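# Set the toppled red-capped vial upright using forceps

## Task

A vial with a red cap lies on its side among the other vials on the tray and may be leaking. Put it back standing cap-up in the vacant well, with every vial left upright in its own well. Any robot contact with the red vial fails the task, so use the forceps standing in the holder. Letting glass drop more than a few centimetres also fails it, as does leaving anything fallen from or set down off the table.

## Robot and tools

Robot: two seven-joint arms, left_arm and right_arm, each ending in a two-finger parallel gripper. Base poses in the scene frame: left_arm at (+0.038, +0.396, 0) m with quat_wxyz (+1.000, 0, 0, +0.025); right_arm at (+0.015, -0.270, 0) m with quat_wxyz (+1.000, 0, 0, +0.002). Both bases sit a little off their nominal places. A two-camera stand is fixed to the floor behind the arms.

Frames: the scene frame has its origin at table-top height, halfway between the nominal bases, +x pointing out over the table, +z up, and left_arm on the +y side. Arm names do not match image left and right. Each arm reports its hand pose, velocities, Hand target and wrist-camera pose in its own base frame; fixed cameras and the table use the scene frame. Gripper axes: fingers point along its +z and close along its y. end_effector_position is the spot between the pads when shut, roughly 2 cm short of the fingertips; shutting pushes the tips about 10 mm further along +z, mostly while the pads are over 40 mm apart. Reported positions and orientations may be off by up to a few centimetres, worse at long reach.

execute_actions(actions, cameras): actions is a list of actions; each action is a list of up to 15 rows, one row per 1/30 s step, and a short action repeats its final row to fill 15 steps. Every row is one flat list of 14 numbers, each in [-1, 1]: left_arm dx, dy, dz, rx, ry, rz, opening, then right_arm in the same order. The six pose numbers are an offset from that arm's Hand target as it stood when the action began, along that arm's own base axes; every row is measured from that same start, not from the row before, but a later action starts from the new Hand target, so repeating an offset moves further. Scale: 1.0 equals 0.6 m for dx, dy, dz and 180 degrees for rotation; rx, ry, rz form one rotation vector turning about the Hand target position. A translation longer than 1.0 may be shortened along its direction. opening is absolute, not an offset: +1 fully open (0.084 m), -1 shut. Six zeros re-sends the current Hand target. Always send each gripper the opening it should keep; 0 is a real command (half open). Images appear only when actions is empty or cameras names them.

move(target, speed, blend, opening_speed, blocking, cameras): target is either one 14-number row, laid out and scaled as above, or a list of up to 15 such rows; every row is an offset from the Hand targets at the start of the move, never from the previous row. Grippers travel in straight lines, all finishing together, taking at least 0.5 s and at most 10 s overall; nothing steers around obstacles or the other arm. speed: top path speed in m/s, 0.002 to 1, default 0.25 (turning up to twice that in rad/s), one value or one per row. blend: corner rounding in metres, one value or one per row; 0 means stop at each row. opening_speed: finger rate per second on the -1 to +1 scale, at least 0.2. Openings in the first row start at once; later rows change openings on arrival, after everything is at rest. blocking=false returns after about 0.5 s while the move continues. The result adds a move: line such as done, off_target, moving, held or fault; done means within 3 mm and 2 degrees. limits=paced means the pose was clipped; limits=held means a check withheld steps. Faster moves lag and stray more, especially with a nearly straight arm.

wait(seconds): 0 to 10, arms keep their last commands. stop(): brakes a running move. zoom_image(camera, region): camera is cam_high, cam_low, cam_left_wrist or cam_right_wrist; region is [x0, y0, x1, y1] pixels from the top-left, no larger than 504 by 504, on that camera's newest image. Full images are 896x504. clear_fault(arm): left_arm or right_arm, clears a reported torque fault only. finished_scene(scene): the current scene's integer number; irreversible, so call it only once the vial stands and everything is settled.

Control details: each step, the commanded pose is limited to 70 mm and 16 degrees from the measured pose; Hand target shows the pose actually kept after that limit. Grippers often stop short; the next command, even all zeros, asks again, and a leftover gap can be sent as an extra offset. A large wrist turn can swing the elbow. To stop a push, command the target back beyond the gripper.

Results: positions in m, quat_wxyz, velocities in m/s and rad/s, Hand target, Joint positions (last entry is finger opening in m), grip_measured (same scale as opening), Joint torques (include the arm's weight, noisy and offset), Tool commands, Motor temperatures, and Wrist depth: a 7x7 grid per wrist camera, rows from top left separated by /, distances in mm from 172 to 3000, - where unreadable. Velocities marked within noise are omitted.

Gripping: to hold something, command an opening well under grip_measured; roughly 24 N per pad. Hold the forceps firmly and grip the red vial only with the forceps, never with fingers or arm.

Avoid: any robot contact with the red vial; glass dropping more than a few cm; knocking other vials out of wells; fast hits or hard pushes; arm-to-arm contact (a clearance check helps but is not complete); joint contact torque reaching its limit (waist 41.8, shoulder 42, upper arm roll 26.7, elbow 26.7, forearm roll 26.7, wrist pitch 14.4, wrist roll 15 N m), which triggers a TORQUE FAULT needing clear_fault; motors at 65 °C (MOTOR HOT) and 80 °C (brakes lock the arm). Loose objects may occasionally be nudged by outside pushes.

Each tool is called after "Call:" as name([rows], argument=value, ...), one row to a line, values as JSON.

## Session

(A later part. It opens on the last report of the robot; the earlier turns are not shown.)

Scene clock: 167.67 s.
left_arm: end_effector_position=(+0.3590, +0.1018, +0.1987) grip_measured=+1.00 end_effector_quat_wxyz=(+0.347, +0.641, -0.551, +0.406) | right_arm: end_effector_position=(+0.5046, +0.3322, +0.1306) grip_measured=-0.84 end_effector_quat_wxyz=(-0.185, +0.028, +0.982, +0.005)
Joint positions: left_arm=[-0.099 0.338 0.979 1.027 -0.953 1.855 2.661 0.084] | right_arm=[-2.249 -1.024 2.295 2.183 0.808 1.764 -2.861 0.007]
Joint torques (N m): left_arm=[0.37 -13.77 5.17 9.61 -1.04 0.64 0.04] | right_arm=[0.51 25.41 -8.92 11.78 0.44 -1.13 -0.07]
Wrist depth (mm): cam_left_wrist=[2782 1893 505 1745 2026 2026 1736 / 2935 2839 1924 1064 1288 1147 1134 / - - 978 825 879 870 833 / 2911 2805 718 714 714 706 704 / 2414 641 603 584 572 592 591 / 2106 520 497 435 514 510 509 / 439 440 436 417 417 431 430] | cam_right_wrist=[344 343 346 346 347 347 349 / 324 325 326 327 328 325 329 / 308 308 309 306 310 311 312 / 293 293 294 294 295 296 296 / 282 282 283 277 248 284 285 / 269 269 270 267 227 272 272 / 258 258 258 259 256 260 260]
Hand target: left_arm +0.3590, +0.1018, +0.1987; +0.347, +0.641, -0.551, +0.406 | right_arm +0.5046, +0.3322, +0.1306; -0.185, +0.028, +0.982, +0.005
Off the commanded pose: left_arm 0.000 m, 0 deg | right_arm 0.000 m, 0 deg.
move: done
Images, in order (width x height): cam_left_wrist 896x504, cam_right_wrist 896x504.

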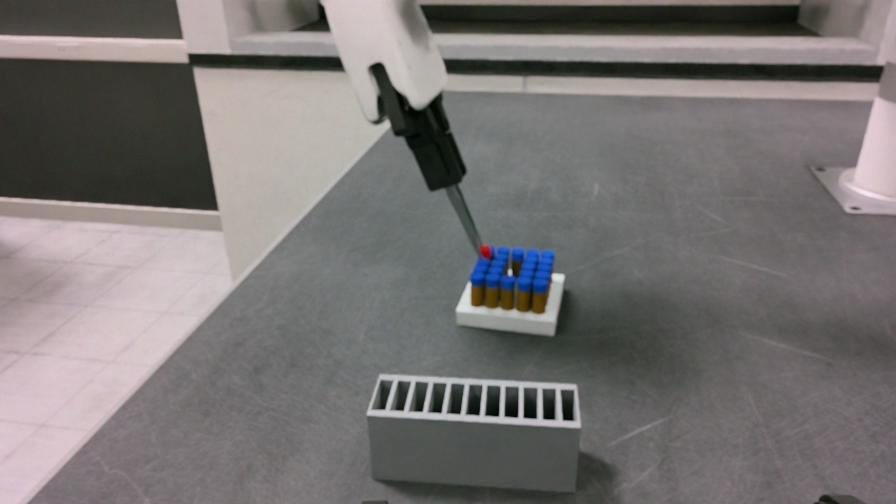

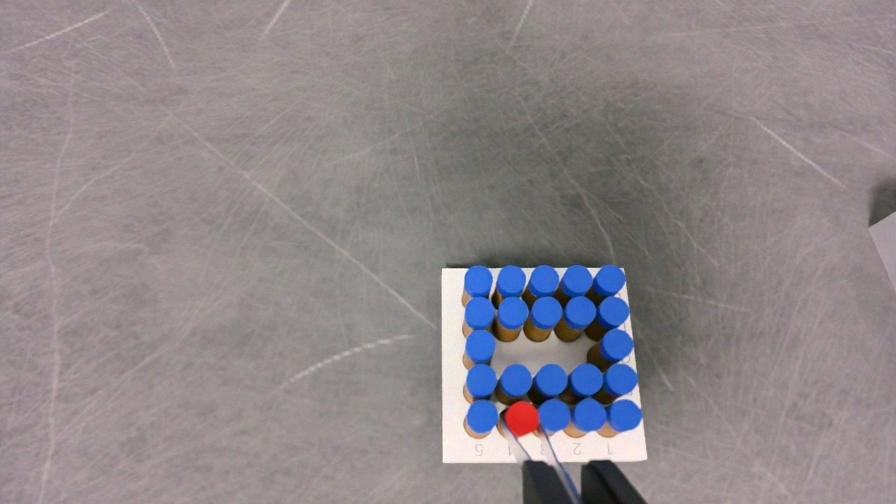

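Call:
move([
  [0,0,0,0,0,0,1,0,0,-0.006,0,0,0,-0.95],
  [0,0,0,0,0,0,1,0,0,-0.006,0,0,0,-0.76],
], speed=0.03, opening_speed=0.3, cameras=["cam_right_wrist"])

Call:
zoom_image(camera="cam_right_wrist", region=[460, 370, 560, 460])

Call:
move([
  [0,0,0,0,0,0,1,0.0117,-0.0007,0.004,0,0,0,-0.76],
  [0,0,0,0,0,0,1,0.02,-0.0012,0.06,0,0,0,-0.76],
], speed=0.05, cameras=["cam_right_wrist","cam_left_wrist"])

Call:
zoom_image(camera="cam_right_wrist", region=[400, 250, 640, 490])

Call:
zoom_image(camera="cam_left_wrist", region=[430, 200, 590, 360])

Scene clock: 176.40 s.
left_arm: end_effector_position=(+0.3590, +0.1018, +0.1987) grip_measured=+1.00 end_effector_quat_wxyz=(+0.347, +0.641, -0.551, +0.406) | right_arm: end_effector_position=(+0.5046, +0.3322, +0.1269) grip_measured=-0.78 end_effector_quat_wxyz=(-0.185, +0.028, +0.982, +0.005)
Joint positions: left_arm=[-0.099 0.338 0.979 1.027 -0.953 1.855 2.661 0.084] | right_arm=[-2.246 -1.027 2.296 2.176 0.809 1.756 -2.864 0.01]
Joint torques (N m): left_arm=[0.12 -13.7 5.2 9.81 -1.03 0.66 -0.12] | right_arm=[0.35 25.45 -8.88 12.05 0.49 -1.06 -0.01]
Wrist depth (mm): cam_left_wrist=[2782 1893 506 1763 2014 2026 1706 / 2986 2851 1914 1056 1278 1162 1130 / - - 965 889 881 871 840 / 2899 2899 721 714 708 707 700 / 2422 640 604 581 569 592 590 / 2106 521 495 432 511 510 508 / 439 440 438 417 418 432 429] | cam_right_wrist=[339 340 340 341 342 342 343 / 320 321 322 322 323 324 324 / 303 304 305 302 305 307 308 / 289 289 290 290 291 292 292 / 278 279 279 273 248 280 281 / 266 266 266 261 226 268 268 / 254 254 255 255 251 256 256]
Hand target: left_arm +0.3590, +0.1018, +0.1987; +0.347, +0.641, -0.551, +0.406 | right_arm +0.5046, +0.3322, +0.1270; -0.185, +0.028, +0.982, +0.005
Off the commanded pose: left_arm 0.000 m, 0 deg | right_arm 0.000 m, 0 deg.
move: done
Images, in order (width x height): cam_right_wrist 896x504.

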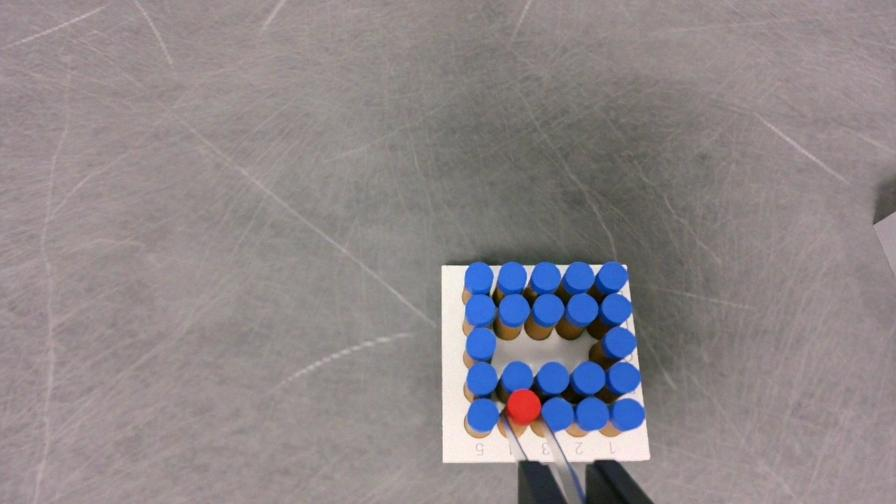

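Scaled by 5.040 from the camera's 896x504 image, which has a finer 1280x720 frame.

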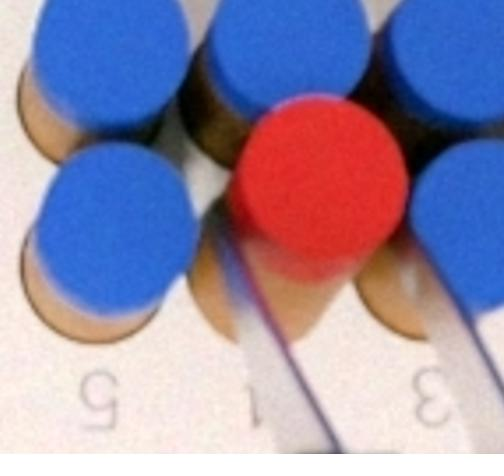

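Scene clock: 178.10 s.
left_arm: end_effector_position=(+0.3590, +0.1018, +0.1987) grip_measured=+1.00 end_effector_quat_wxyz=(+0.347, +0.641, -0.551, +0.406) | right_arm: end_effector_position=(+0.5166, +0.3315, +0.1630) grip_measured=-0.78 end_effector_quat_wxyz=(-0.185, +0.028, +0.982, +0.005)
Joint positions: left_arm=[-0.099 0.338 0.979 1.027 -0.953 1.855 2.661 0.084] | right_arm=[-2.356 -1.062 2.32 2.4 0.816 1.881 -2.801 0.01]
Joint torques (N m): left_arm=[0.26 -13.36 5.24 9.67 -0.96 0.51 -0.05] | right_arm=[-1 26.21 -6.85 12.29 0.59 -0.65 0.26]
Wrist depth (mm): cam_left_wrist=[2839 1919 505 1754 2032 1991 1706 / 2960 2851 1919 1058 1292 1149 1132 / - 2986 968 884 876 872 836 / 2960 2886 716 717 708 705 708 / 2448 636 603 582 573 593 591 / 2093 521 497 435 513 509 508 / 440 437 438 418 415 431 429] | cam_right_wrist=[384 386 386 387 388 389 390 / 363 364 365 365 367 367 368 / 344 345 346 346 347 348 349 / 327 328 328 330 331 331 327 / 316 316 317 307 294 318 316 / 301 301 302 296 276 304 305 / 288 285 289 292 290 291 291]
Hand target: left_arm +0.3590, +0.1018, +0.1987; +0.347, +0.641, -0.551, +0.406 | right_arm +0.5166, +0.3315, +0.1630; -0.185, +0.028, +0.982, +0.005
Off the commanded pose: left_arm 0.000 m, 0 deg | right_arm 0.000 m, 0 deg.
move: done
Images, in order (width x height): cam_left_wrist 896x504, cam_right_wrist 896x504.

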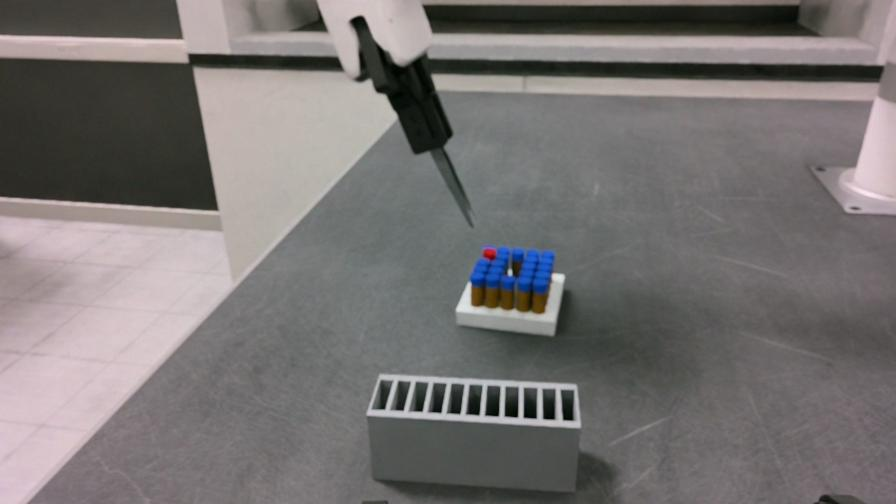

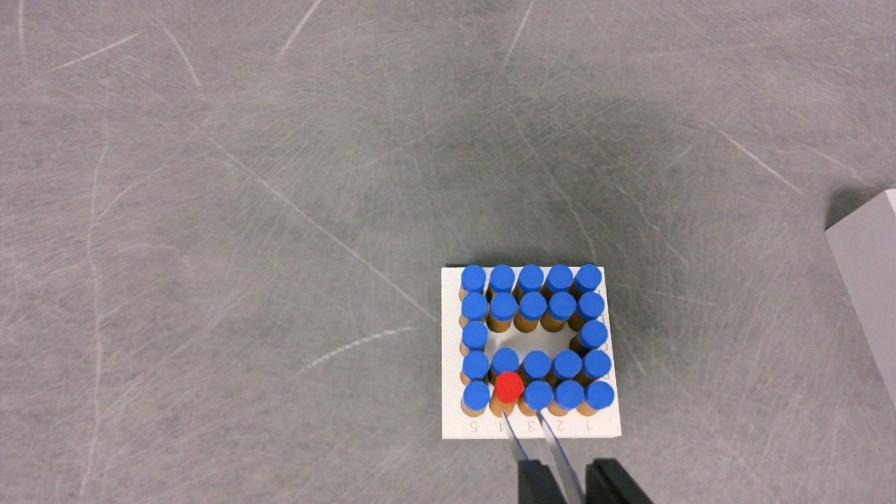

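Scaled by 2.100 from the camera's 896x504 image, which has a finer 1280x720 frame.

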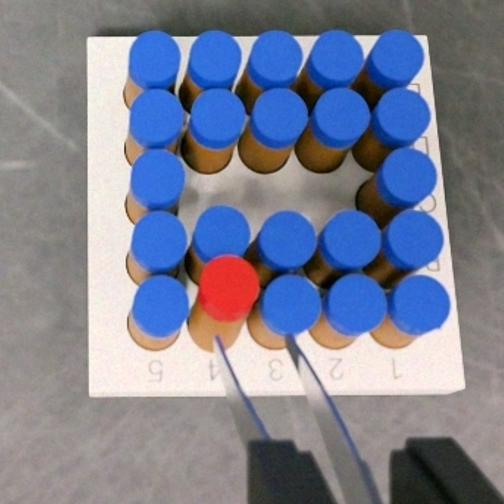

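Scaled by 3.150 from the camera's 896x504 image, which has a finer 1280x720 frame.

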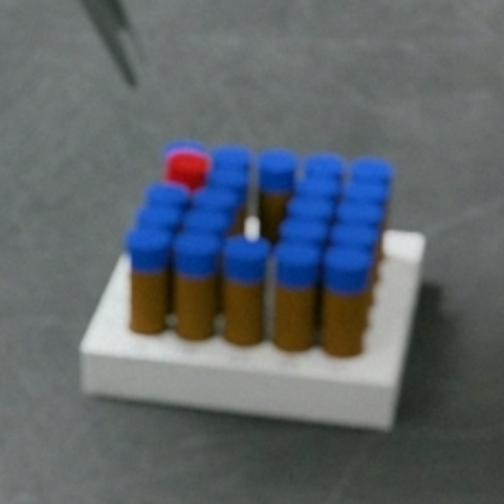

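Call:
move([
  [0,0,0,0,0,0,1,-0.0083,0.0005,-0.056,0,0,0,-0.755],
  [0,0,0,0,0,0,1,-0.0237,0.0014,-0.060,0,0,0,-0.755],
], speed=0.04, cameras=["cam_right_wrist"])

Call:
zoom_image(camera="cam_right_wrist", region=[460, 350, 580, 470])

Call:
move(target=[0,0,0,0,0,0,1,0,0,0,0,0,0,-0.92], opening_speed=0.3, cameras=["cam_right_wrist"])

Call:
zoom_image(camera="cam_right_wrist", region=[460, 350, 580, 470])

Scene clock: 196.83 s.
left_arm: end_effector_position=(+0.3590, +0.1018, +0.1987) grip_measured=+1.00 end_effector_quat_wxyz=(+0.347, +0.641, -0.551, +0.406) | right_arm: end_effector_position=(+0.5024, +0.3323, +0.1270) grip_measured=-0.78 end_effector_quat_wxyz=(-0.185, +0.028, +0.982, +0.005)
Joint positions: left_arm=[-0.099 0.338 0.979 1.027 -0.953 1.855 2.661 0.084] | right_arm=[-2.235 -1.019 2.292 2.157 0.807 1.75 -2.867 0.01]
Joint torques (N m): left_arm=[0.37 -13.37 4.9 9.6 -1.08 0.56 -0.03] | right_arm=[0.92 25.98 -9.91 11.72 -0.27 -1.23 -0.11]
Wrist depth (mm): cam_left_wrist=[2727 1919 506 1728 2050 2014 1728 / - 2760 1935 1048 1295 1149 1130 / - - 972 824 884 871 836 / 2935 2886 724 716 708 708 699 / 2397 640 602 583 571 592 590 / 2106 519 497 434 512 508 505 / 441 440 437 418 417 431 429] | cam_right_wrist=[339 340 340 341 342 343 344 / 320 321 321 322 323 324 325 / 304 304 305 302 306 307 307 / 289 289 290 291 291 292 292 / 278 279 279 273 241 281 281 / 265 266 266 261 226 268 268 / 254 255 255 255 245 254 257]
Hand target: left_arm +0.3590, +0.1018, +0.1987; +0.347, +0.641, -0.551, +0.406 | right_arm +0.5024, +0.3323, +0.1270; -0.185, +0.028, +0.982, +0.005
Off the commanded pose: left_arm 0.000 m, 0 deg | right_arm 0.000 m, 0 deg.
move: done
Images, in order (width x height): cam_right_wrist 896x504.

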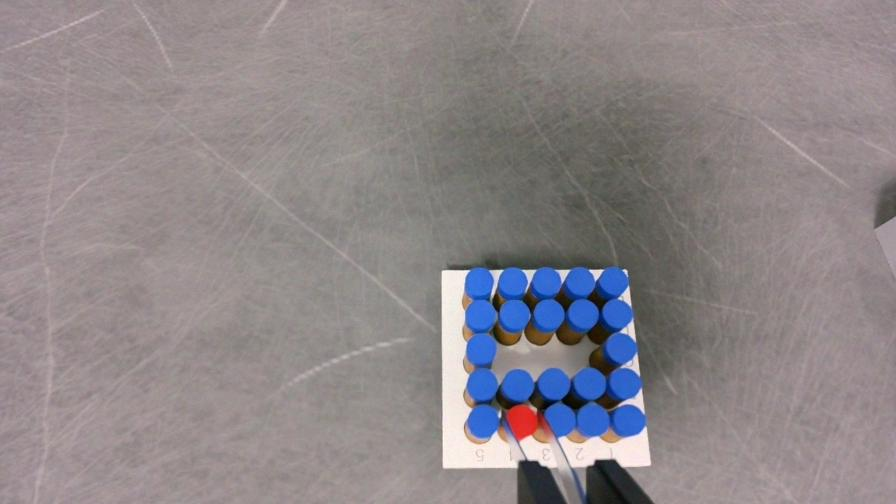

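Scaled by 4.200 from the camera's 896x504 image, which has a finer 1280x720 frame.

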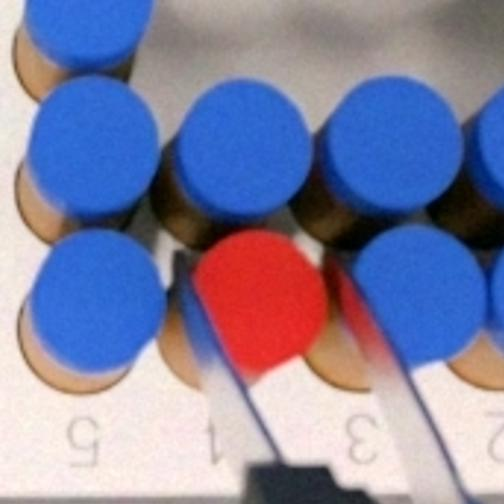

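Scene clock: 197.60 s.
left_arm: end_effector_position=(+0.3590, +0.1018, +0.1987) grip_measured=+1.00 end_effector_quat_wxyz=(+0.347, +0.641, -0.551, +0.406) | right_arm: end_effector_position=(+0.5024, +0.3323, +0.1270) grip_measured=-0.84 end_effector_quat_wxyz=(-0.185, +0.028, +0.982, +0.005)
Joint positions: left_arm=[-0.099 0.338 0.979 1.027 -0.953 1.855 2.661 0.084] | right_arm=[-2.235 -1.019 2.292 2.157 0.807 1.75 -2.867 0.007]
Joint torques (N m): left_arm=[0.23 -13.66 5.07 9.6 -0.88 0.55 -0.03] | right_arm=[0.6 25.97 -9.97 11.76 -0.37 -1.22 -0.18]
Wrist depth (mm): cam_left_wrist=[2793 1882 505 1732 2044 1979 1711 / 2973 2793 1919 1064 1288 1160 1126 / - - 968 827 877 875 838 / 2923 2851 717 716 717 709 703 / 2422 640 606 583 571 595 591 / 2087 519 496 433 513 511 509 / 439 437 438 419 417 431 431] | cam_right_wrist=[339 340 340 341 342 343 344 / 320 321 321 323 323 324 325 / 303 304 305 302 306 307 307 / 289 289 290 290 291 292 292 / 278 279 279 273 241 281 281 / 265 266 267 261 226 268 269 / 254 254 255 252 245 253 257]
Hand target: left_arm +0.3590, +0.1018, +0.1987; +0.347, +0.641, -0.551, +0.406 | right_arm +0.5024, +0.3323, +0.1270; -0.185, +0.028, +0.982, +0.005
Off the commanded pose: left_arm 0.000 m, 0 deg | right_arm 0.000 m, 0 deg.
move: done
Images, in order (width x height): cam_right_wrist 896x504.

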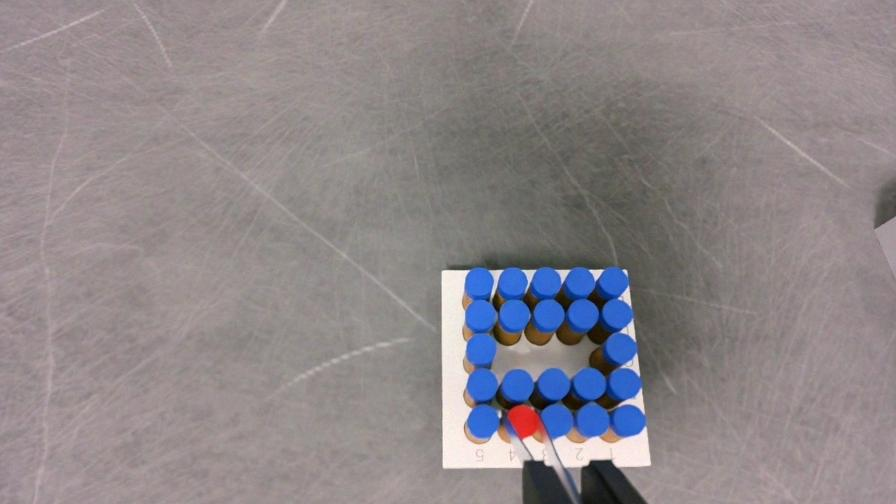

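Scaled by 4.200 from the camera's 896x504 image, which has a finer 1280x720 frame.

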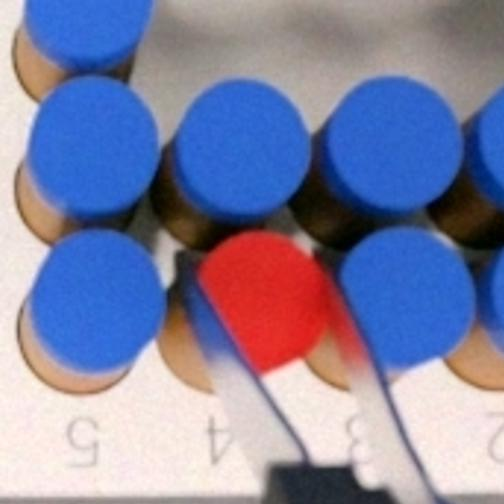

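Call:
move([
  [0,0,0,0,0,0,1,0,0,0,0,0,0,-0.755],
  [0,0,0,0,0,0,1,0.022,-0.0013,0,0,0,0,-0.755],
  [0,0,0,0,0,0,1,0.026,-0.0016,0.06,0,0,0,-0.755],
], speed=0.04, opening_speed=0.4, cameras=["cam_right_wrist","cam_left_wrist"])

Call:
zoom_image(camera="cam_right_wrist", region=[400, 250, 640, 490])

Call:
zoom_image(camera="cam_left_wrist", region=[430, 200, 590, 360])

Scene clock: 207.27 s.
left_arm: end_effector_position=(+0.3590, +0.1018, +0.1987) grip_measured=+1.00 end_effector_quat_wxyz=(+0.347, +0.641, -0.551, +0.406) | right_arm: end_effector_position=(+0.5180, +0.3314, +0.1630) grip_measured=-0.78 end_effector_quat_wxyz=(-0.185, +0.028, +0.982, +0.005)
Joint positions: left_arm=[-0.099 0.338 0.979 1.027 -0.953 1.855 2.661 0.084] | right_arm=[-2.367 -1.07 2.324 2.419 0.818 1.887 -2.797 0.01]
Joint torques (N m): left_arm=[0.15 -14 5.18 9.78 -1.02 0.58 0.02] | right_arm=[-0.8 26.22 -6.57 12.11 0.53 -0.49 0.1]
Wrist depth (mm): cam_left_wrist=[2782 1882 502 1728 2014 1979 1728 / 2999 2828 1940 1160 1290 1153 1138 / - - 977 885 881 871 837 / 2960 2899 721 717 711 708 699 / 2457 638 604 584 574 593 592 / 2099 519 495 434 514 511 507 / 442 438 437 417 417 431 430] | cam_right_wrist=[384 386 386 387 389 389 390 / 363 364 364 366 366 368 368 / 344 345 346 346 347 348 349 / 327 328 329 330 330 330 327 / 315 316 316 307 293 319 316 / 301 302 302 296 280 304 304 / 288 285 289 292 290 290 291]
Hand target: left_arm +0.3590, +0.1018, +0.1987; +0.347, +0.641, -0.551, +0.406 | right_arm +0.5180, +0.3314, +0.1630; -0.185, +0.028, +0.982, +0.005
Off the commanded pose: left_arm 0.000 m, 0 deg | right_arm 0.000 m, 0 deg.
move: done
Images, in order (width x height): cam_left_wrist 896x504, cam_right_wrist 896x504.

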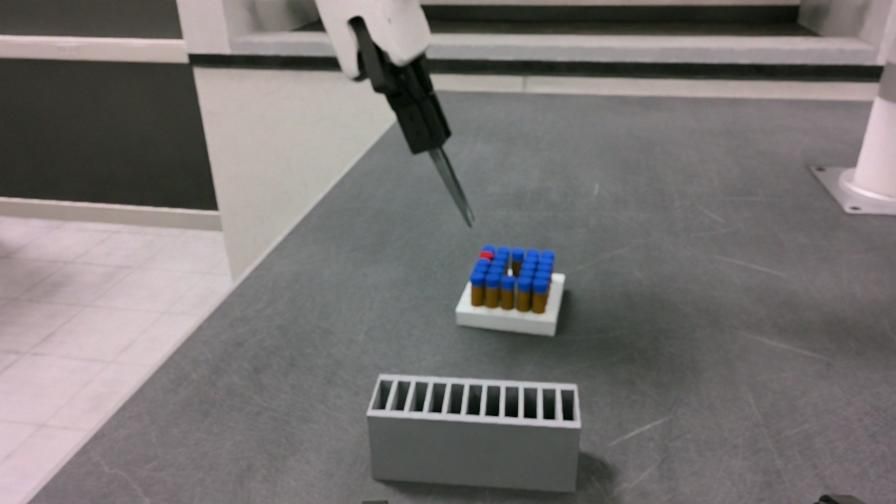

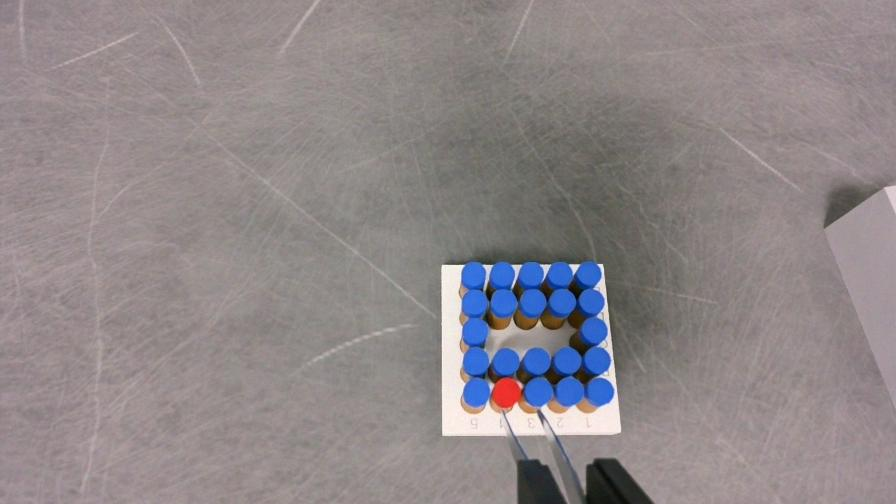

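Scaled by 2.100 from the camera's 896x504 image, which has a finer 1280x720 frame.

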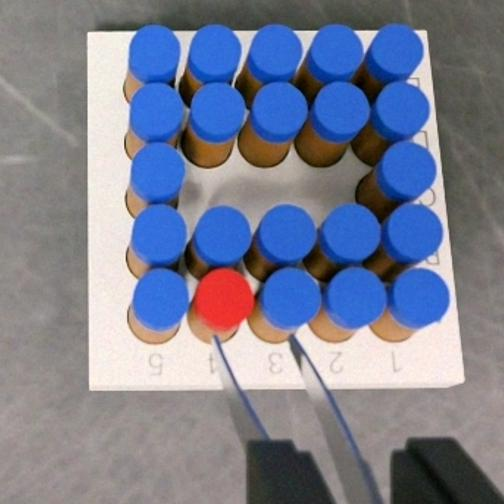

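Scaled by 3.150 from the camera's 896x504 image, which has a finer 1280x720 frame.

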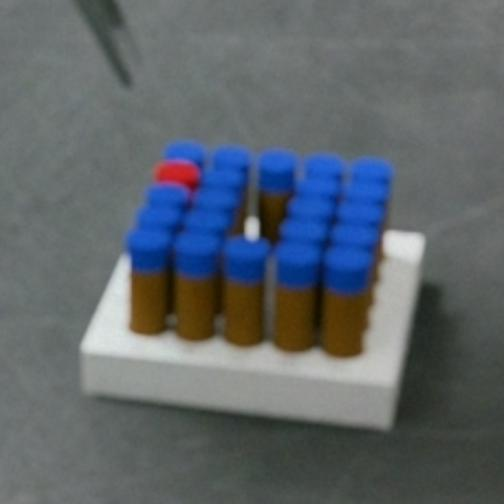

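Call:
move(target=[0,0,0,0,0,0,1,-0.1602,0.3563,0.045,-0.1779,-0.0018,-0.9417,-0.82], speed=0.35, cameras=["cam_right_wrist"])

Call:
zoom_image(camera="cam_right_wrist", region=[420, 250, 670, 504])

Scene clock: 223.43 s.
left_arm: end_effector_position=(+0.3590, +0.1018, +0.1987) grip_measured=+1.00 end_effector_quat_wxyz=(+0.347, +0.641, -0.551, +0.406) | right_arm: end_effector_position=(+0.4218, +0.5451, +0.1900) grip_measured=-0.84 end_effector_quat_wxyz=(+0.000, +0.999, +0.038, +0.000)
Joint positions: left_arm=[-0.099 0.338 0.979 1.027 -0.953 1.855 2.661 0.084] | right_arm=[-1.858 -1.151 1.937 2.429 1.029 1.665 0.547 0.007]
Joint torques (N m): left_arm=[0.02 -13.66 5.24 9.74 -0.88 0.49 -0.07] | right_arm=[-0.84 25.95 -9.59 8.18 0.42 -1.67 0.24]
Wrist depth (mm): cam_left_wrist=[2782 1914 1903 277 1686 2020 1694 / 2911 2851 1946 283 1160 1149 1147 / - - 966 340 880 874 837 / 2948 2911 723 677 708 704 703 / 2431 638 603 599 571 595 590 / 2087 521 494 434 513 509 509 / 439 439 437 418 417 431 429] | cam_right_wrist=[311 312 314 315 316 318 319 / 311 313 314 316 318 318 319 / 312 313 314 316 317 319 320 / 312 314 315 315 318 319 320 / 313 314 316 316 318 320 307 / 313 314 316 317 319 320 305 / 314 315 316 317 319 321 322]
Hand target: left_arm +0.3590, +0.1018, +0.1987; +0.347, +0.641, -0.551, +0.406 | right_arm +0.4218, +0.5451, +0.1900; +0.000, +0.999, +0.038, +0.000
Off the commanded pose: left_arm 0.000 m, 0 deg | right_arm 0.000 m, 0 deg.
move: done
Images, in order (width x height): cam_right_wrist 896x504.

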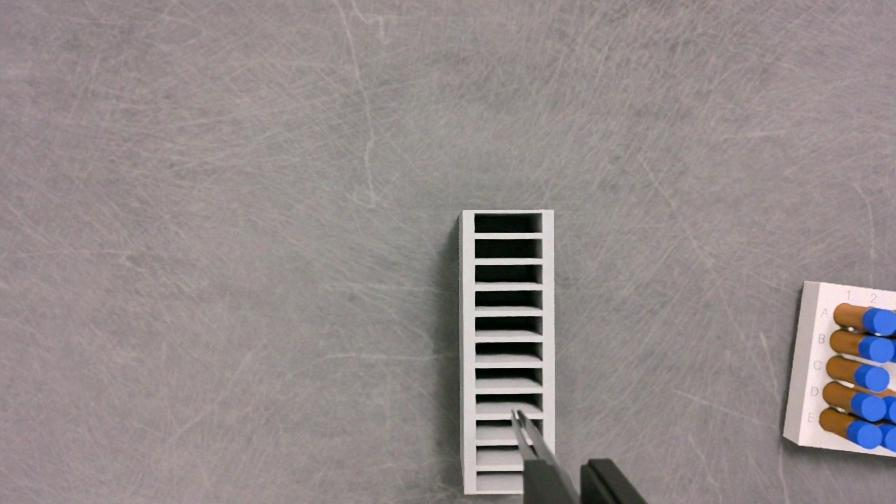

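Scaled by 1.984 from the camera's 896x504 image, which has a finer 1280x720 frame.

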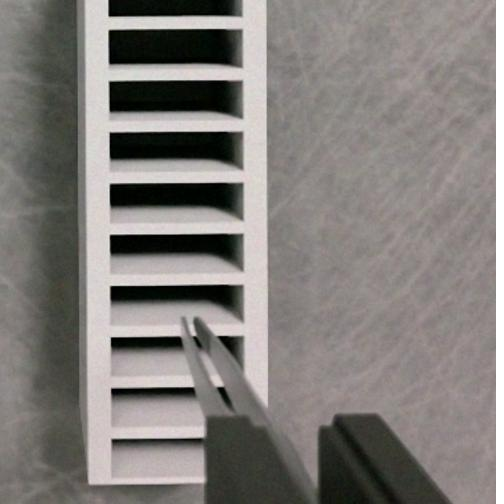

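Call:
move([
  [0,0,0,0,0,0,1,0.0087,0.0006,0,0,0,0,-0.82],
  [0,0,0,0,0,0,1,0.0087,0.0006,-0.1375,0,0,0,-0.82],
  [0,0,0,0,0,0,1,0.0087,0.0006,-0.1375,0,0,0,0.2],
  [0,0,0,0,0,0,1,0.0087,0.0006,0,0,0,0,0.2],
], speed=[0.1,0.1,0.1,0.15], opening_speed=1.0, cameras=["cam_right_wrist","cam_left_wrist"])

Call:
zoom_image(camera="cam_left_wrist", region=[400, 200, 600, 400])

Scene clock: 235.33 s.
left_arm: end_effector_position=(+0.3590, +0.1018, +0.1987) grip_measured=+1.00 end_effector_quat_wxyz=(+0.347, +0.641, -0.551, +0.406) | right_arm: end_effector_position=(+0.4271, +0.5455, +0.1900) grip_measured=+0.19 end_effector_quat_wxyz=(+0.000, +0.999, +0.038, +0.000)
Joint positions: left_arm=[-0.099 0.338 0.979 1.027 -0.953 1.855 2.661 0.084] | right_arm=[-1.902 -1.166 1.948 2.492 1.035 1.68 0.563 0.052]
Joint torques (N m): left_arm=[0.05 -13.96 5.2 9.48 -1.05 0.47 -0.17] | right_arm=[-1.25 26.7 -8.73 7.99 0.39 -1.7 0.22]
Wrist depth (mm): cam_left_wrist=[2828 1914 1882 276 1677 2008 1698 / - 2851 1903 - 1053 1151 1136 / - 2973 1962 316 878 872 841 / 2886 2948 719 676 708 708 700 / 2422 640 603 595 570 593 588 / 2087 518 519 415 511 508 505 / 440 440 437 417 415 432 429] | cam_right_wrist=[311 312 314 315 316 317 319 / 312 313 314 316 317 318 319 / 312 314 314 316 317 319 320 / 313 314 315 316 318 319 321 / 313 315 316 316 318 320 315 / 314 315 316 317 319 320 307 / 314 315 317 317 319 321 322]
Hand target: left_arm +0.3590, +0.1018, +0.1987; +0.347, +0.641, -0.551, +0.406 | right_arm +0.4271, +0.5455, +0.1900; +0.000, +0.999, +0.038, +0.000
Off the commanded pose: left_arm 0.000 m, 0 deg | right_arm 0.000 m, 0 deg.
move: done
Images, in order (width x height): cam_left_wrist 896x504, cam_right_wrist 896x504.

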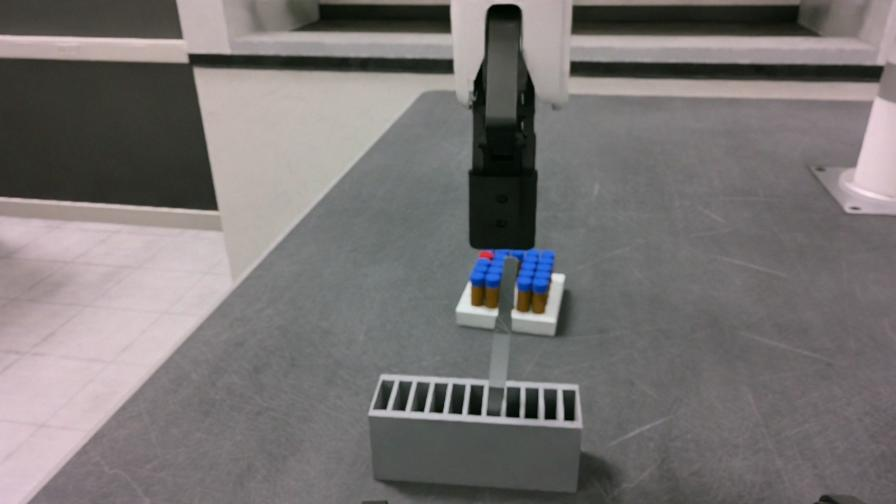

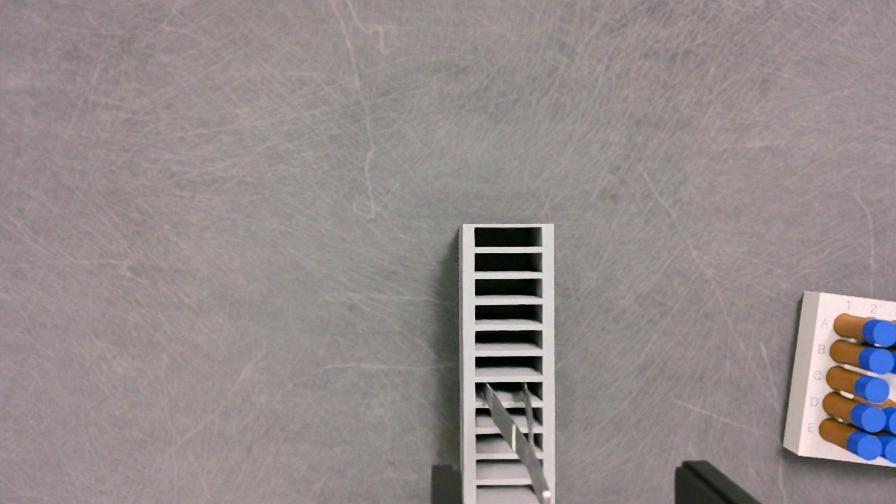

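Scaled by 2.520 from the camera's 896x504 image, which has a finer 1280x720 frame.

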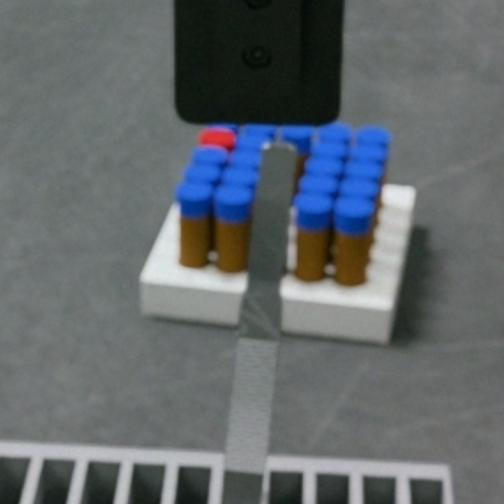

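Call:
finished_scene(scene=2)

The scene is finished: the task was done.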